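# Lower the cover fully onto the toaster

## Task

Place the cover onto the toaster and make sure it sits fully seated, pushed all the way down.

## Robot and tools

Robot: two arms, left_arm and right_arm, each ending in a parallel gripper. Its fingers point along the gripper's own +z axis and close along its y axis. The reported end_effector_position is the point between the finger pads, roughly 1 cm behind the tips. Something may occasionally yank briefly on a held part. Anything that falls off the table, or is set down off it and left, fails the job.

Scene frame: origin at table-top height, midway between the nominal arm bases. +x points out across the table, +z is up, and left_arm sits toward +y. Arm names do not match image left/right. Positions are in metres and orientations are quaternions in w,x,y,z order. A BASES line, when present, gives calibrated base positions. Printed hand positions can be off, more so at long reach.

Row format (used by execute_actions and move): one flat list of 14 numbers covering both arms, even if only one moves. Order: dx, dy, dz, rx, ry, rz, opening for left_arm, then the same seven for right_arm. The first six per arm are an offset, not a pose. They are measured along scene axes from that arm's Hand target as it stood when the action or move began. Rotation is about the Hand target position, and rx, ry, rz form one rotation vector. Scale: 1.0 equals 0.6 m or 180 degrees, range -1 to 1. A translation longer than 1.0 may be shortened along its direction. Opening is absolute, not an offset: +1 is fully open (0.094 m), -1 is closed. Six zeros for an arm re-commands its current Hand target. An opening of 0 is a real command, so resend the present value to leave a gripper unchanged.

execute_actions(actions, cameras): actions is a list of actions. Each action is a table of up to 15 rows, and each row lasts one 1/30 s control step. If the table is short, its last row is held until 15 steps pass. All rows in an action count from the same start pose, not from the row before. The next action starts from the new Hand target, so repeating an offset keeps moving further. An empty list just returns state and images. cameras picks images: omitted, null or ["all"] gives all, [] gives none, and an unknown name voids the call. The result also lists end_effector_position at some control steps. A step marked HELD with an arm label had some or all of that arm's command withheld.

move(target, speed, blend, opening_speed, blocking, cameras): drives each gripper along a straight line to its offset target. target is one 14-number row, or up to 15 rows differing only in pose offsets, all counted from the same starting Hand targets. speed is in m/s, 0.002 to 0.5 (default 0.25), with turning capped at twice that in rad/s. Give one value, or one per target. blend, in metres, rounds corners between listed targets; 0 stops at each. opening_speed is on the -1..+1 scale per second, at least 0.2. Without it, openings are sent at once. Paths finish together, last at least 0.5 s, and are cut off at 10 s. They do not avoid obstacles or the other arm. Grippers trail their path and overshoot more when fast or near full arm extension. Faster contact hits harder, and aiming further past a surface presses harder. The result adds a move: line: done, off_target, moving, held or fault, plus limits. An arm left unnamed ended within 10 mm and 2 degrees. held means a check blocked that arm's step or the clearance check halted the move. limits=paced means a clipped pose, and limits=held means withheld steps. With blocking=false the call returns after about 0.5 s while motion continues. Call wait or stop before sending further actions or moves.

wait(seconds 0-10, cameras): lets time pass while arms hold their commands, returning early if a running move ends. stop(): brakes a running move; fingers continue unless opening_speed was set. zoom_image(camera, region [x0,y0,x1,y1]): enlarges part of a camera's newest image, at most 504x504 px, origin top-left. Cameras: cam_head_left, cam_head_right, cam_high, cam_low (896x504), cam_left_wrist, cam_right_wrist (616x616). finished_scene(scene): the first call only asks for a check. Calling it again ends the scene for good. The goal must then hold without the robot.

Controller behaviour: each step the command is clipped to within 100 mm and 20 degrees of the measured pose. Hand target in results is the clipped command, which may fall short; later offsets count from it. Grippers often rest about 1 cm off in free air, which does not mean contact. A stalled arm keeps pushing until commanded back past its gripper. A "pose unreachable" line names an arm whose command was withheld, usually by the clearance check. That check does not stop grippers or wrist cameras hitting each other. With the wrist near the waist axis, small moves can swing the whole arm.

Gripping: grip_measured uses the opening scale and reads slightly wide when empty. On a hard part it reads up to about 0.064 below the part's width. Commanding about 0.11 below first-contact reading gives full force (about 50-62 N per pad). To release, command well above grip_measured. grip_effort_nm is motor effort (negative means closing) and is not pad force. Joint torques have offsets and noise, and numbers 3 and 4 wrap at ±28 N m.

Heat: holding loads, stretching out or pushing at unreachable poses heats motors. MOTOR HOT appears at 85 °C. At 100 °C that arm goes limp and drops what it holds for 30-60 s or longer. Joint ranges (rad): waist ±2.880, shoulder 0 to 3.142, elbow 0 to 3.019 (straight 2.964), wrist pitch -1.693 to 1.571, wrist yaw ±1.571, wrist roll ±2.094.

Avoid: drops, releasing moving parts, slamming, hard presses, arm-on-arm contact (can fail the job), and any fault stop.

Each tool is called after ">>>" as a command line: name --argument value for each argument, lists and objects as JSON in quotes; but a table of rows of numbers goes row by row, as --pt "numbers of a row", without its own name.

## Session

>>> execute_actions --actions '[]'

Scene clock: 0.00 s.
left_arm: end_effector_position=(+0.6859, +0.2742, +0.1082) grip_measured=+1.000 grip_effort_nm=n/a end_effector_quat_wxyz=(+0.188, -0.316, +0.888, +0.275) | right_arm: end_effector_position=(+0.9121, -0.3845, +0.2661) grip_measured=+1.000 grip_effort_nm=n/a end_effector_quat_wxyz=(+0.405, +0.051, +0.893, -0.187)
Joint positions: left_arm=[-0.131 2.278 2.089 -1.275 -0.672 -0.774 0.094] | right_arm=[-0.156 2.417 2.555 -0.817 0.293 -0.146 0.094]
Joint velocities: left_arm=[-0.005 -0.015 0.007 0.002 0.022 -0.066 0] | right_arm=[-0.005 -0.005 0.007 -0.012 -0.095 -0.007 0]
Joint torques (N m): no reading
Heat: left arm: hottest shoulder 29 °C; right arm: hottest shoulder 33 °C.
Hand target: left_arm +0.6933, +0.2733, +0.1226; +0.202, -0.321, +0.886, +0.268 | right_arm +0.9154, -0.3848, +0.2776; +0.416, +0.053, +0.888, -0.187
Tool commands: left_gripper/opening=+1.0 right_gripper/opening=+1.0

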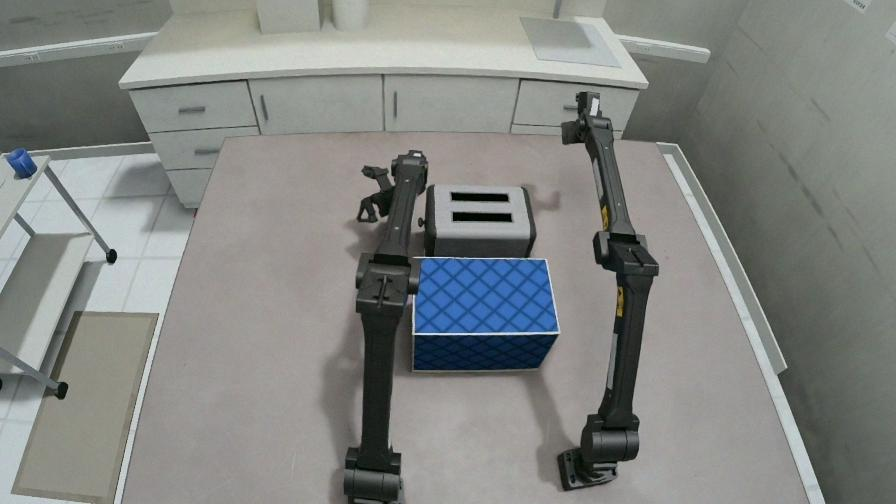

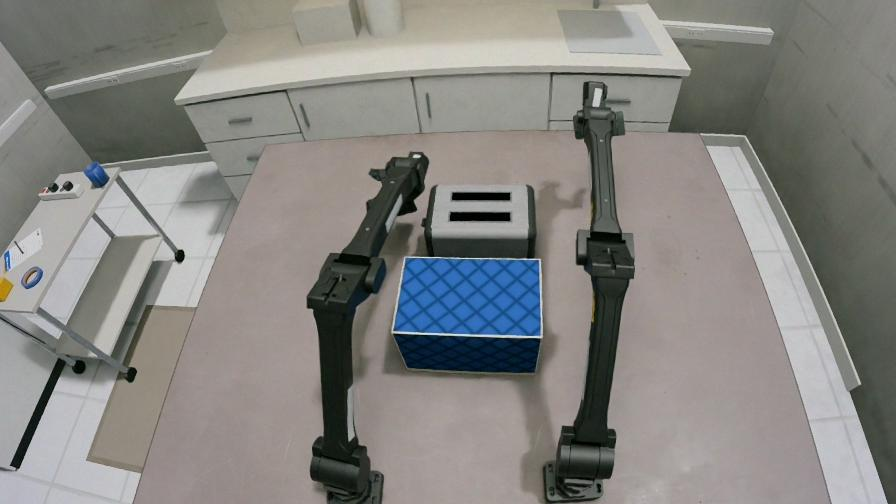

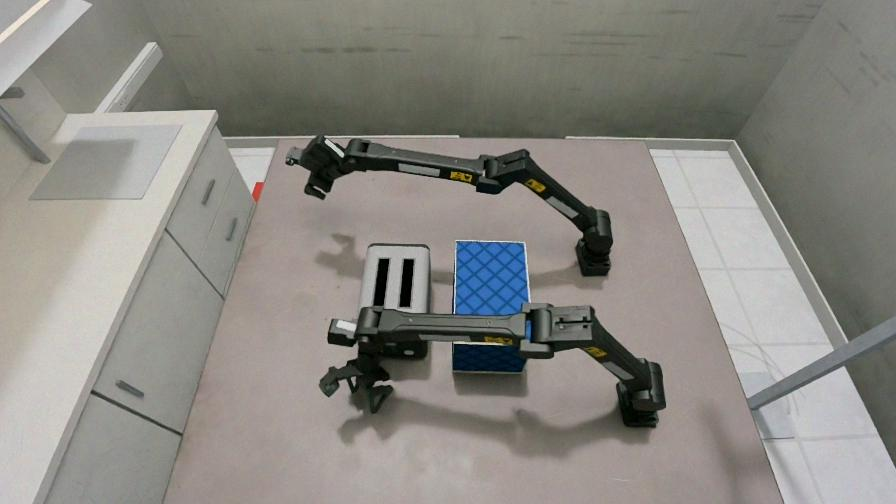

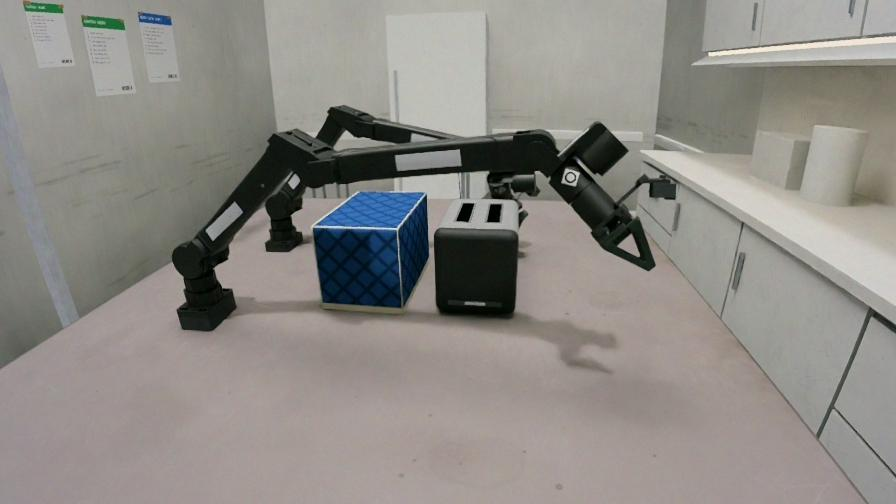

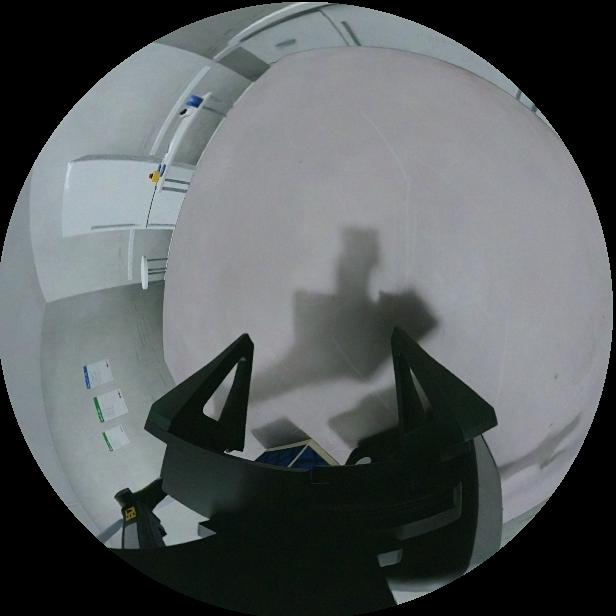

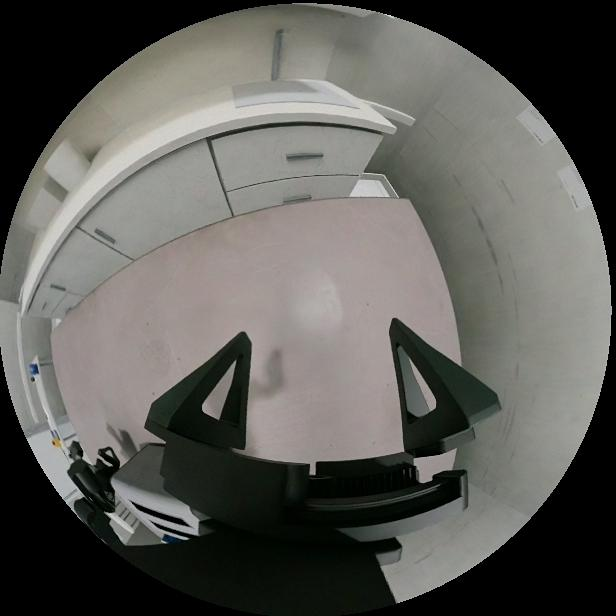

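>>> zoom_image --camera "cam_low" --region '[280, 160, 560, 340]'

>>> zoom_image --camera "cam_head_right" --region '[360, 160, 580, 390]'

>>> zoom_image --camera "cam_high" --region '[310, 210, 570, 430]'

Scaled by 1.800.

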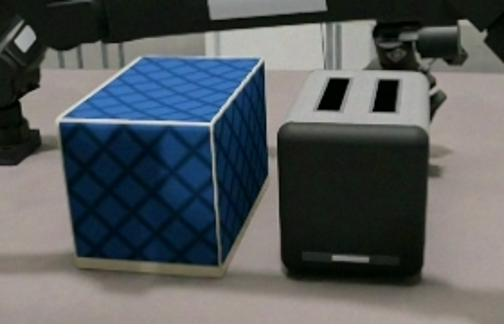

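Scaled by 2.191.

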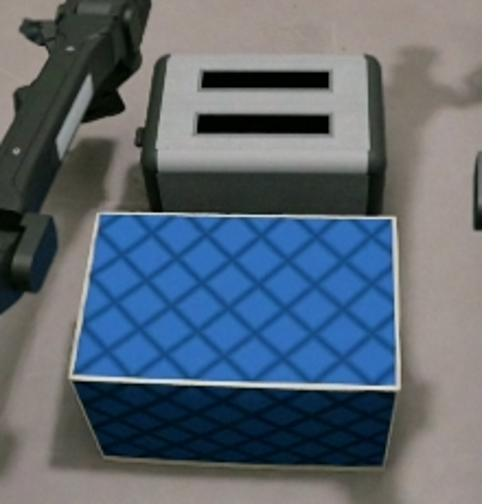

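Scaled by 1.938.

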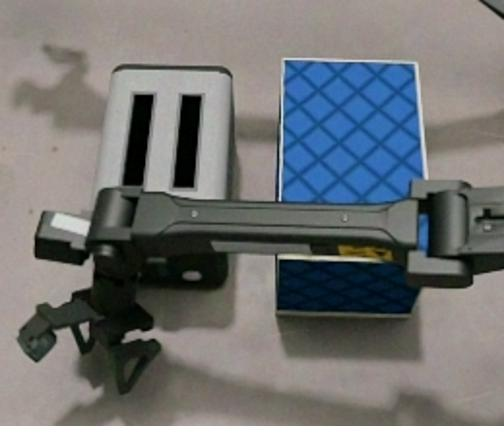

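>>> move --pt "-0.2 0.15 0.2 -0.2 0.03 0.13 -1 -0.4 0.06 0.1 0.2 0.11 -0.16 -1" --pt "-0.62 0.12 0.21 -0.429 0.066 0.279 -1 -0.95 0.06 0 0.488 0.275 -0.388 -1" --blend 0.05

Scene clock: 44.07 s.
left_arm: end_effector_position=(+0.3272, +0.3403, +0.2419) grip_measured=-0.989 grip_effort_nm=-0.564 end_effector_quat_wxyz=(+0.223, +0.677, -0.660, +0.239) | right_arm: end_effector_position=(+0.3535, -0.3526, +0.2794) grip_measured=-0.997 grip_effort_nm=-0.178 end_effector_quat_wxyz=(-0.160, +0.683, +0.670, +0.243)
Joint positions: left_arm=[0.475 1.482 1.272 -1.678 0.595 -1.018 0] | right_arm=[-0.633 1.416 1.273 -1.672 -0.543 0.926 0]
Joint velocities: left_arm=[0.005 0.005 -0.002 -0.022 0.022 0.007 0] | right_arm=[0.005 0.005 -0.022 0.012 -0.007 0.051 0]
Joint torques (N m): left_arm=[0.73 -14.33 6.84 -0.94 0.45 0.15] | right_arm=[-1.96 -9.76 7.49 -0.49 -0.43 0.29]
Heat: left arm: hottest shoulder 37 °C; right arm: hottest shoulder 37 °C.
Hand target: left_arm +0.3229, +0.3441, +0.2522; +0.241, +0.668, -0.662, +0.239 | right_arm +0.3464, -0.3524, +0.2840; -0.239, +0.667, +0.666, +0.233
Off the commanded pose: left_arm 0.010 m, 3 deg | right_arm 0.009 m, 10 deg.
joint sent to its limit (left arm) — joint 4 (wrist pitch), lower limit. The joint targets are off in position and orientation.
joint sent to its limit (right arm) — joint 4 (wrist pitch), lower limit. The joint targets are off in position and orientation.
move: off_target (left_arm, right_arm)

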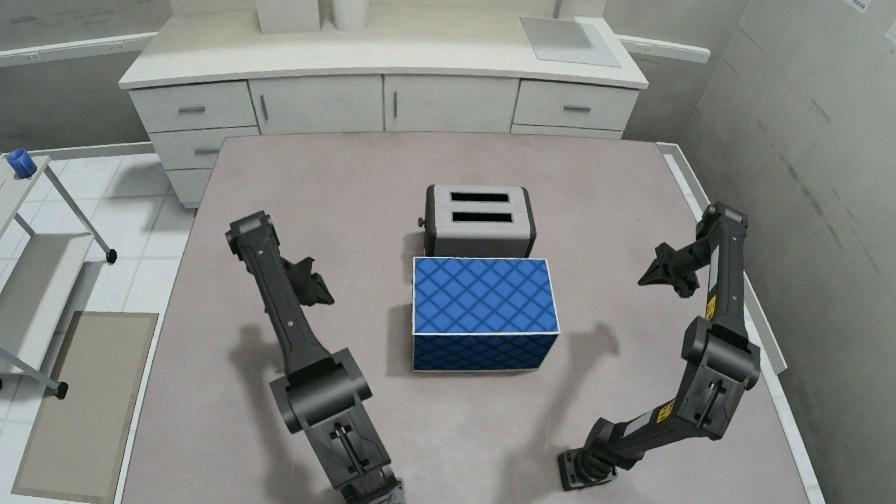

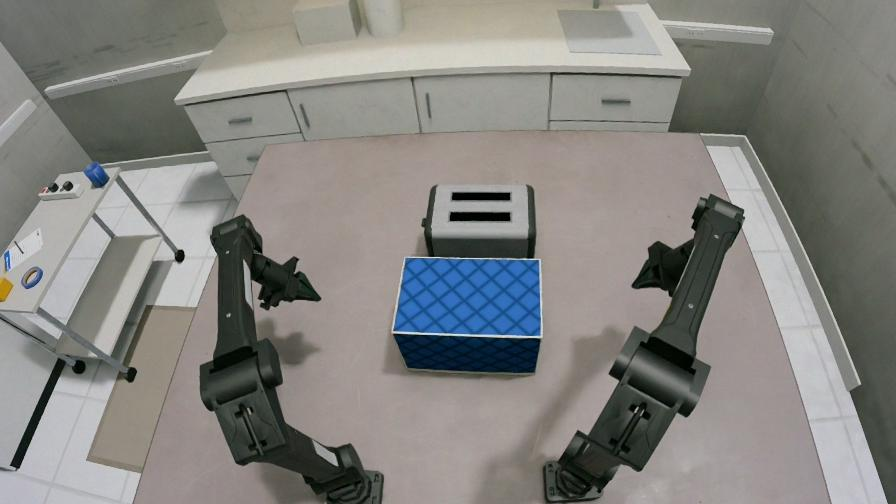

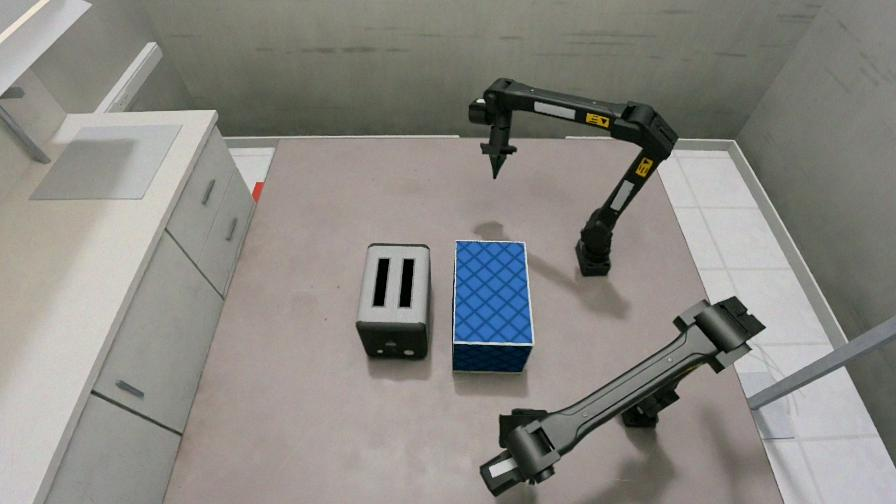

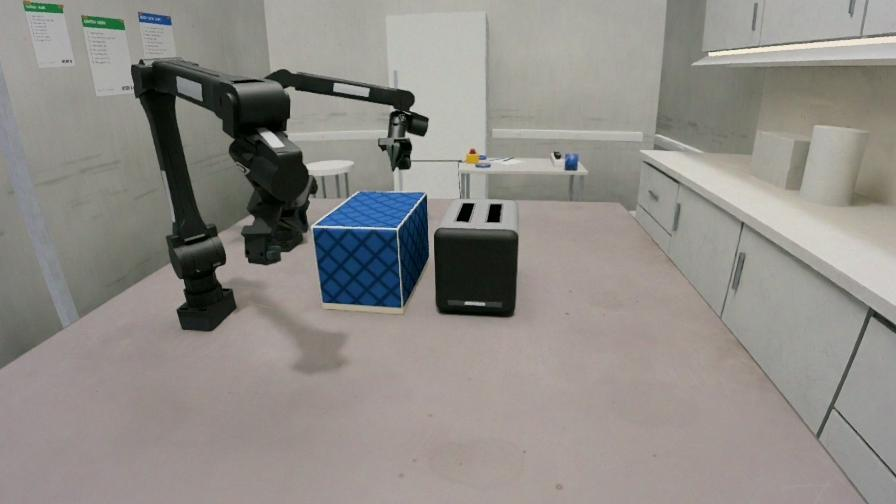

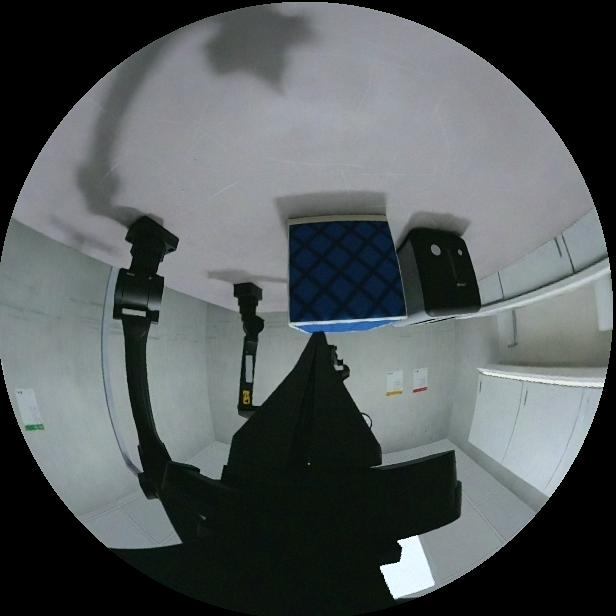

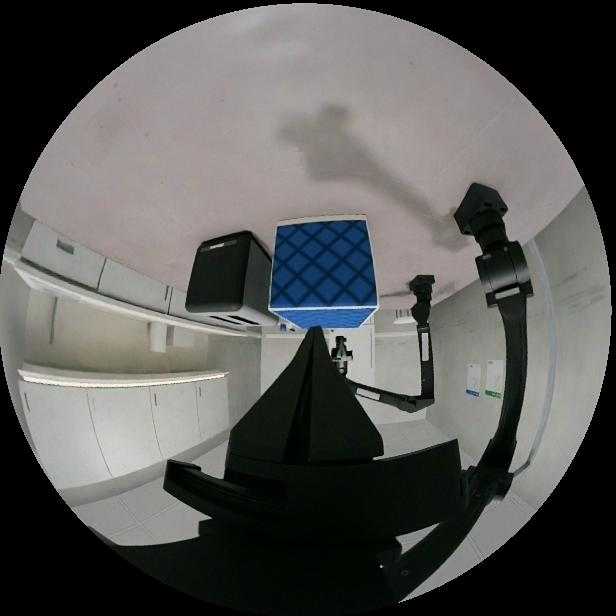

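>>> move --target '[0.045,-0.17,-0.203,0,0,0,0.3,0.006,0.185,-0.257,0,0,0,0.3]'

Scene clock: 56.73 s.
left_arm: end_effector_position=(+0.3430, +0.2485, +0.1319) grip_measured=+0.298 grip_effort_nm=0.100 end_effector_quat_wxyz=(+0.241, +0.670, -0.661, +0.238) | right_arm: end_effector_position=(+0.3501, -0.2442, +0.1395) grip_measured=+0.298 grip_effort_nm=0.095 end_effector_quat_wxyz=(-0.227, +0.663, +0.671, +0.241)
Joint positions: left_arm=[0.25 1.536 1.022 -1.261 0.665 -1.258 0.061] | right_arm=[-0.392 1.478 0.921 -1.267 -0.633 1.12 0.061]
Joint velocities: left_arm=[0.005 -0.005 -0.017 0.007 -0.007 -0.037 0] | right_arm=[0.005 -0.024 0.027 -0.022 -0.022 0.066 -0.001]
Joint torques (N m): left_arm=[-1.44 -11.34 6.27 0.02 0.47 -0.06] | right_arm=[0.09 -6.48 6.45 -0.13 -0.5 0.32]
Heat: left arm: hottest shoulder 35 °C; right arm: hottest shoulder 37 °C.
Hand target: left_arm +0.3472, +0.2437, +0.1296; +0.242, +0.668, -0.662, +0.238 | right_arm +0.3488, -0.2386, +0.1312; -0.240, +0.666, +0.666, +0.236
Off the commanded pose: left_arm 0.010 m, 0 deg | right_arm 0.010 m, 2 deg.
move: done

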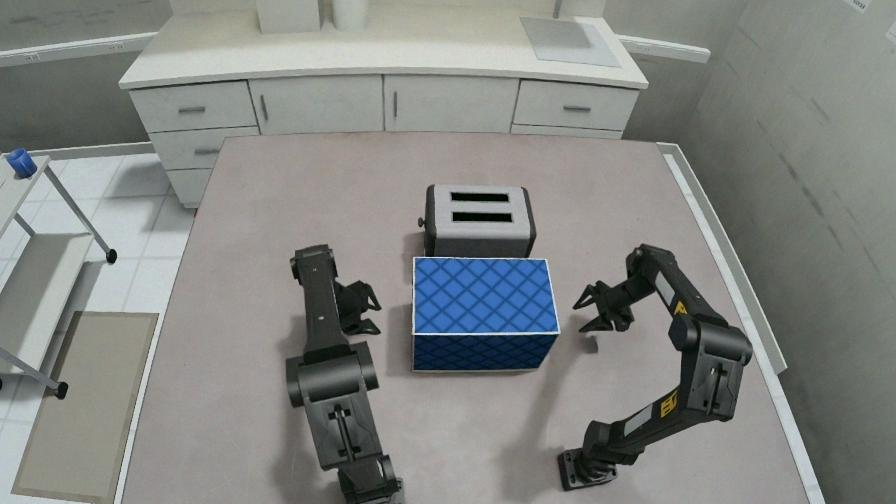

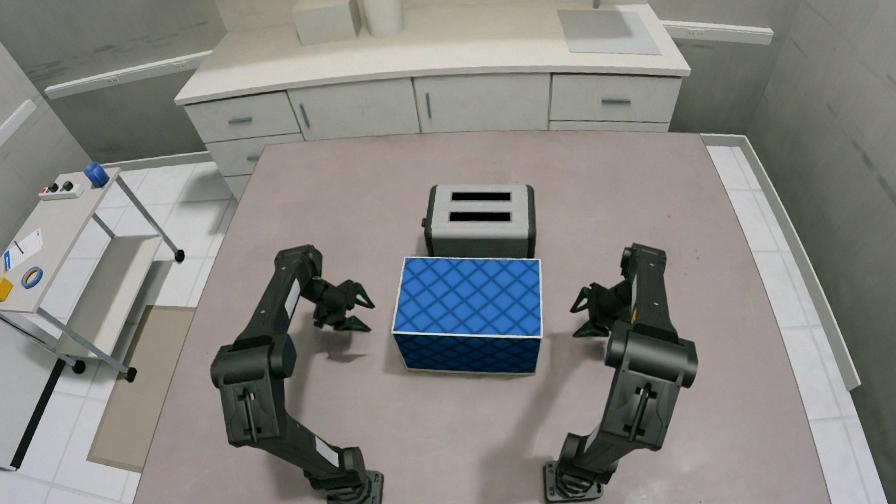

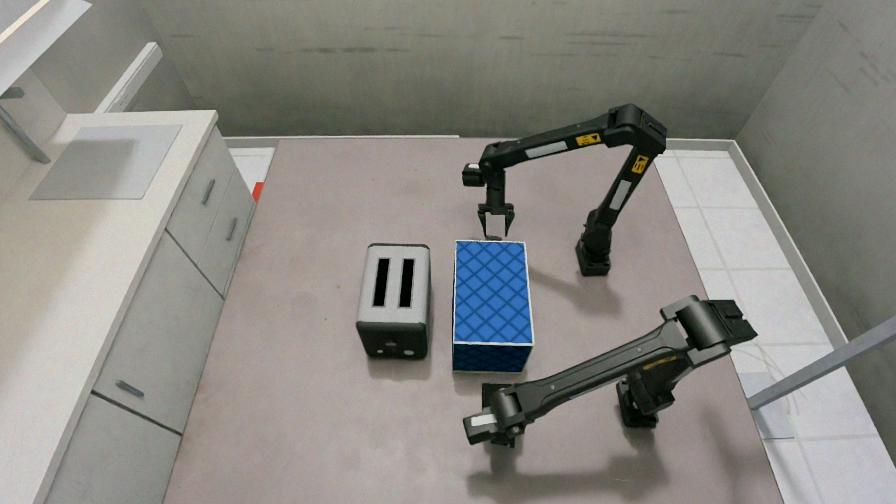

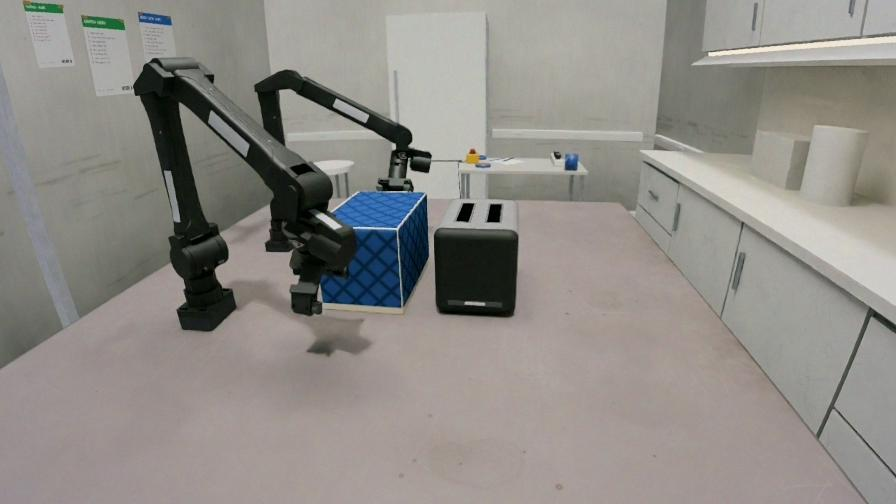

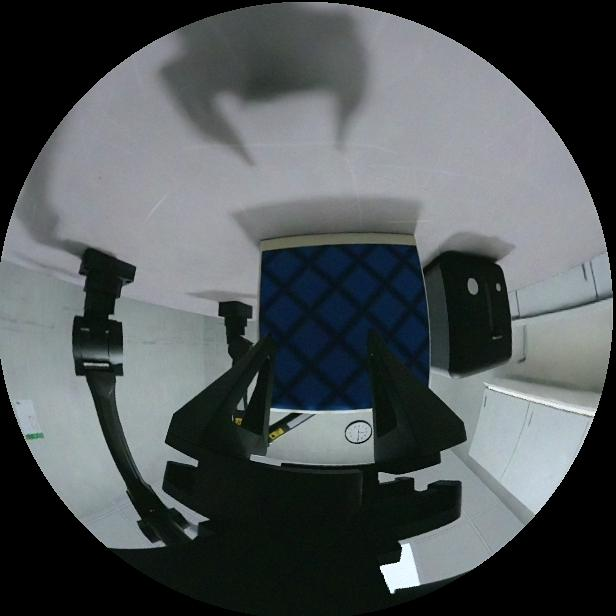

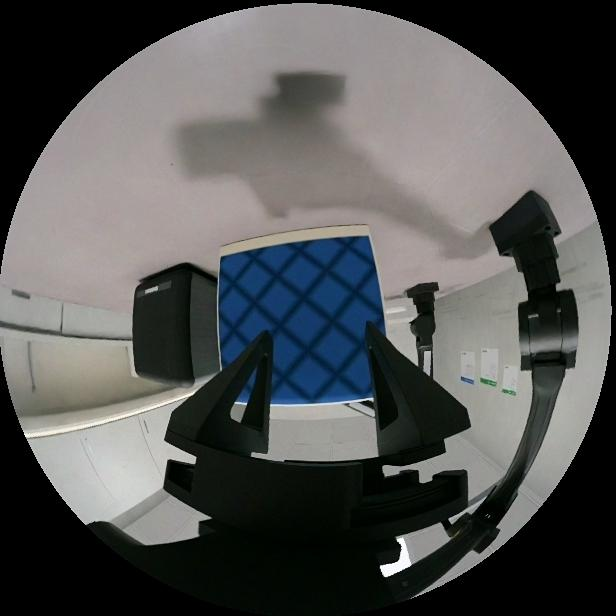

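>>> move --target '[0.033,-0.08,-0.01,0,0,0,0.3,0.033,0.075,-0.015,0,0,0,0.3]' --speed 0.1

Scene clock: 61.97 s.
left_arm: end_effector_position=(+0.3615, +0.2012, +0.1268) grip_measured=+0.298 grip_effort_nm=0.100 end_effector_quat_wxyz=(+0.240, +0.669, -0.661, +0.238) | right_arm: end_effector_position=(+0.3726, -0.1986, +0.1343) grip_measured=+0.298 grip_effort_nm=0.100 end_effector_quat_wxyz=(-0.225, +0.661, +0.672, +0.246)
Joint positions: left_arm=[0.125 1.546 1.022 -1.151 0.684 -1.415 0.061] | right_arm=[-0.256 1.483 0.914 -1.146 -0.667 1.284 0.061]
Joint velocities: left_arm=[0.005 -0.005 0.012 -0.017 0.11 -0.037 -0.001] | right_arm=[0.005 -0.005 0.002 -0.002 -0.007 -0.037 0]
Joint torques (N m): left_arm=[-1.08 -11.81 6.67 0.12 0.46 -0.01] | right_arm=[-0.03 -6.36 6.19 0.1 -0.51 0.32]
Heat: left arm: hottest shoulder 34 °C; right arm: hottest shoulder 36 °C.
Hand target: left_arm +0.3661, +0.1960, +0.1230; +0.243, +0.668, -0.662, +0.237 | right_arm +0.3686, -0.1929, +0.1228; -0.241, +0.665, +0.666, +0.238
Off the commanded pose: left_arm 0.008 m, 0 deg | right_arm 0.014 m, 2 deg.
move: off_target (right_arm)

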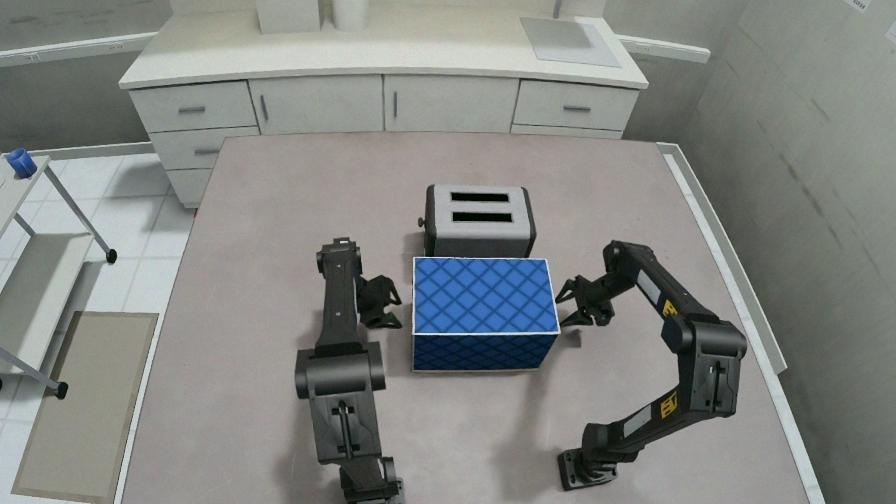

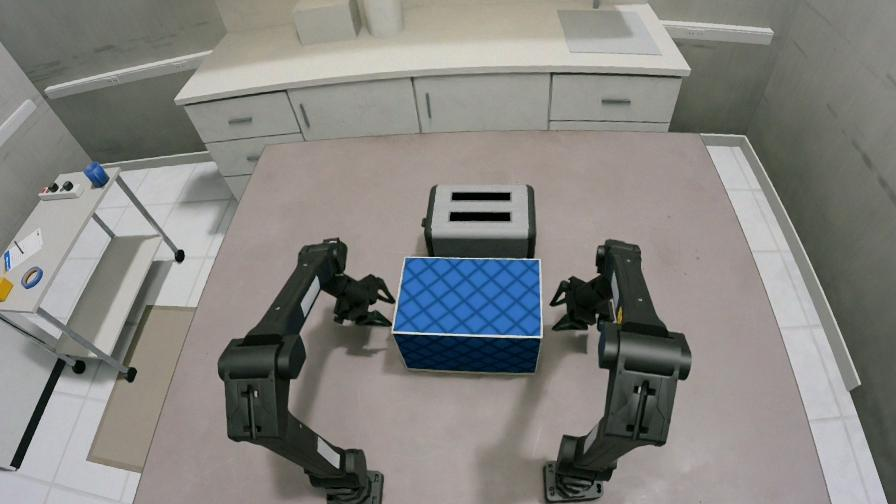

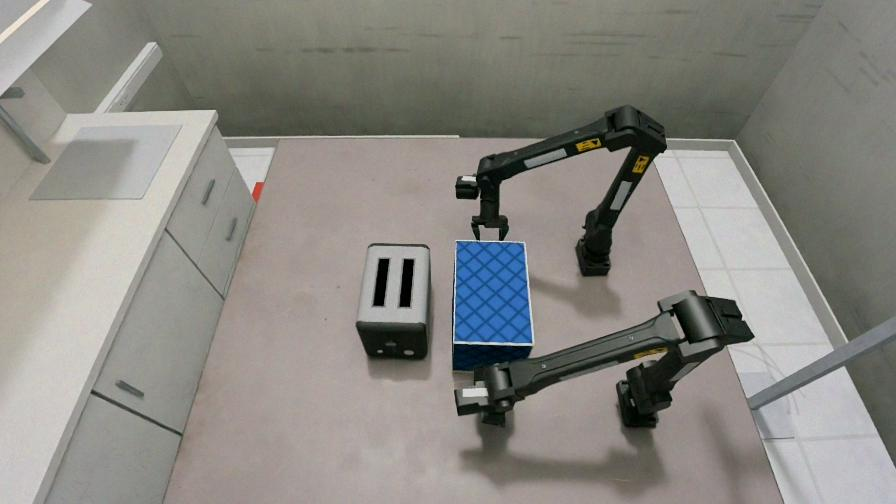

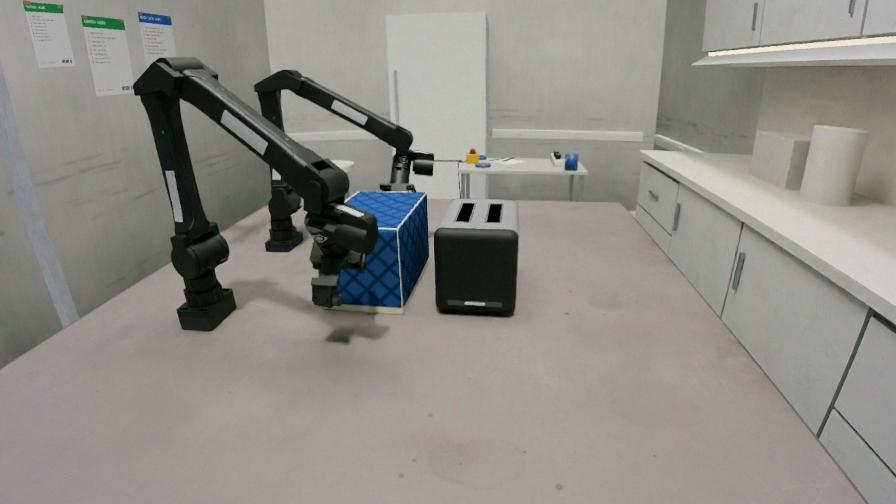

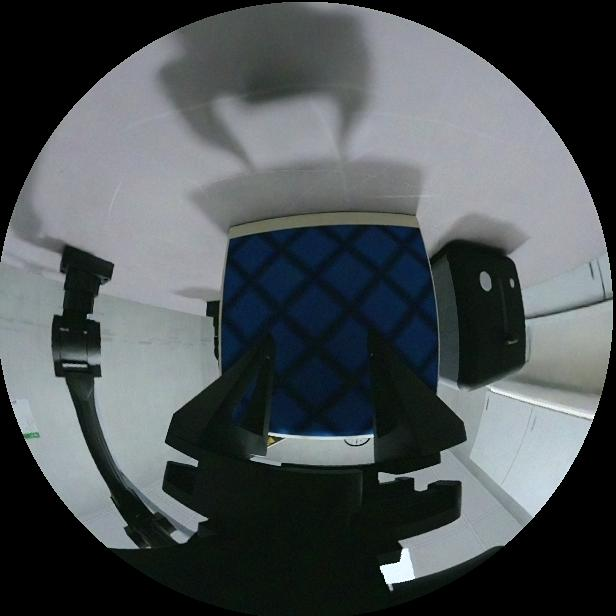

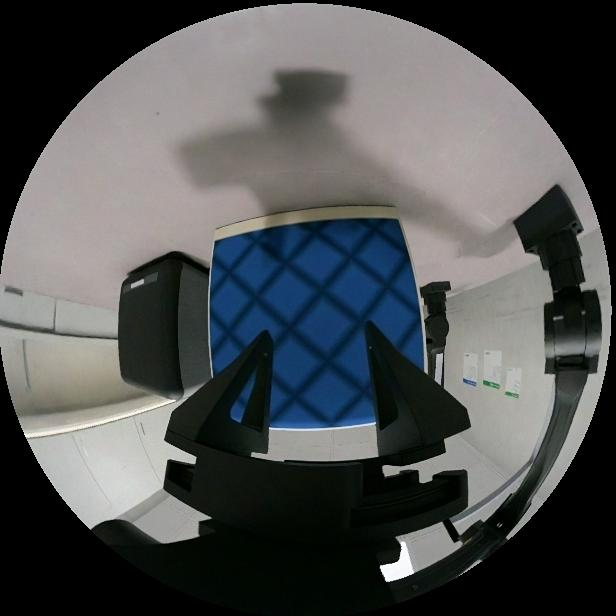

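>>> move --target '[0,-0.11,0,0,0,0,0.5,0,0.105,0,0,0,0,0.5]' --speed 0.04

Scene clock: 69.23 s.
left_arm: end_effector_position=(+0.3631, +0.1388, +0.1162) grip_measured=+0.498 grip_effort_nm=0.100 end_effector_quat_wxyz=(+0.248, +0.673, -0.658, +0.230) | right_arm: end_effector_position=(+0.3728, -0.1360, +0.1200) grip_measured=+0.498 grip_effort_nm=0.090 end_effector_quat_wxyz=(-0.242, +0.667, +0.664, +0.237)
Joint positions: left_arm=[-0.031 1.546 0.991 -1.017 0.689 -1.619 0.07] | right_arm=[-0.089 1.483 0.867 -1.005 -0.69 1.505 0.07]
Joint velocities: left_arm=[0.005 -0.005 0.007 0.007 -0.007 0.037 0] | right_arm=[-0.005 -0.005 -0.017 0.002 0.095 -0.007 0]
Joint torques (N m): left_arm=[-1.44 -13.74 6.32 0.32 0.48 -0.08] | right_arm=[0.32 -9.47 6.09 0.25 -0.57 0.33]
Heat: left arm: hottest shoulder 34 °C; right arm: hottest shoulder 36 °C.
Hand target: left_arm +0.3650, +0.1306, +0.1220; +0.244, +0.668, -0.663, +0.236 | right_arm +0.3687, -0.1291, +0.1240; -0.242, +0.664, +0.665, +0.240
Off the commanded pose: left_arm 0.011 m, 1 deg | right_arm 0.008 m, 0 deg.
move: off_target (left_arm)

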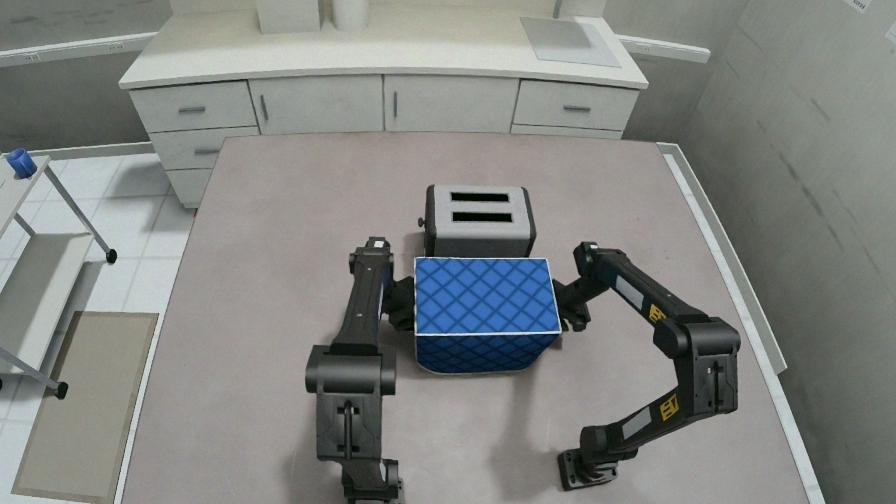

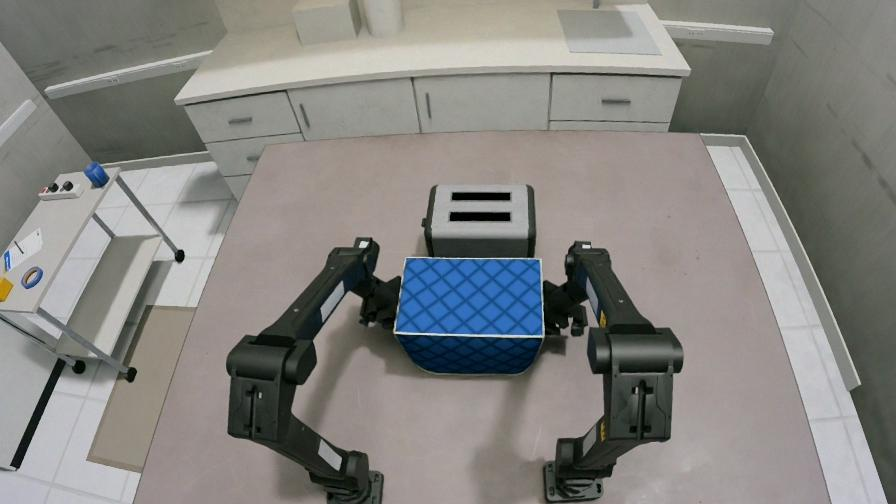

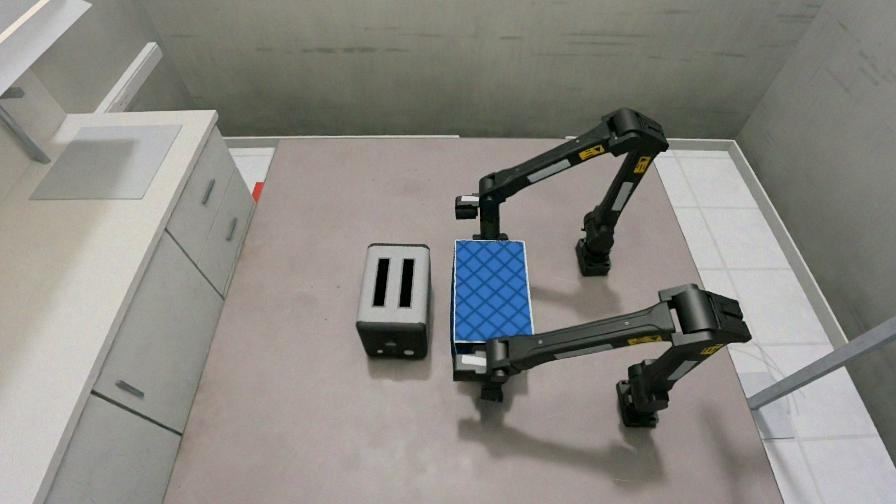

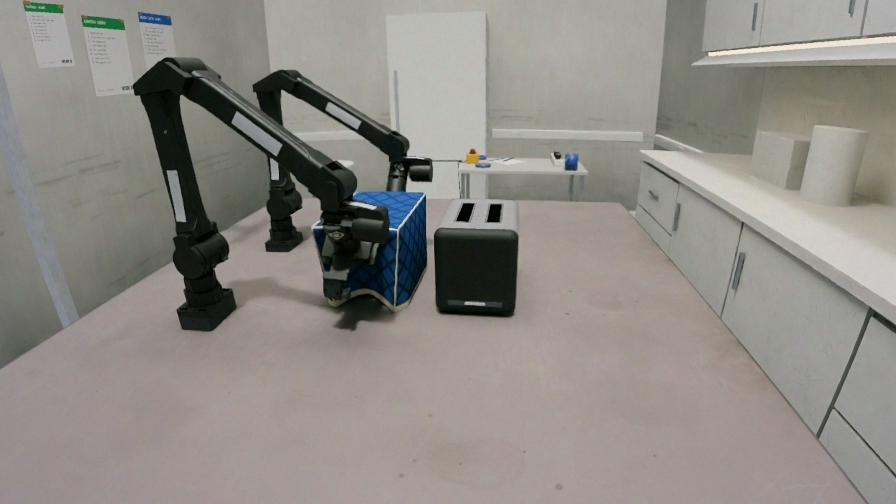

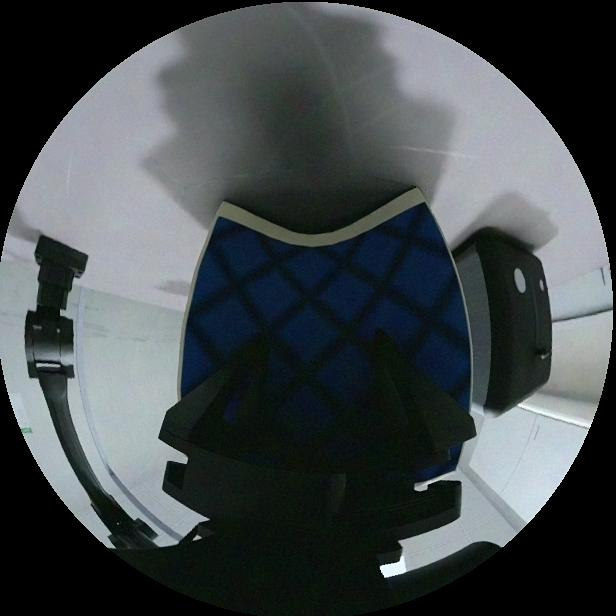

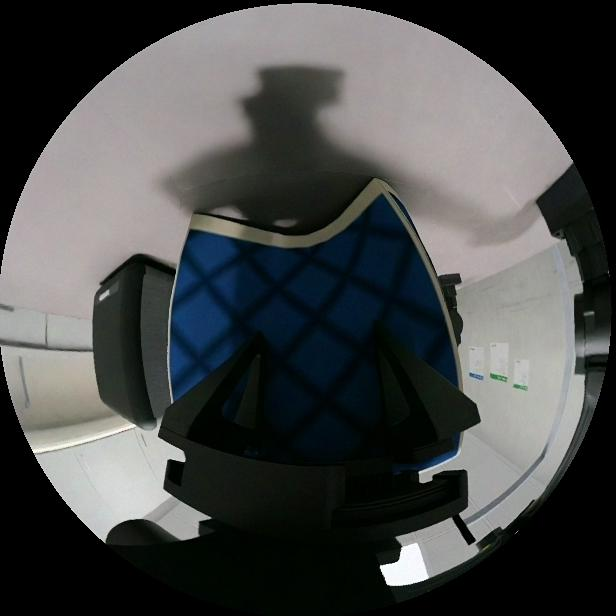

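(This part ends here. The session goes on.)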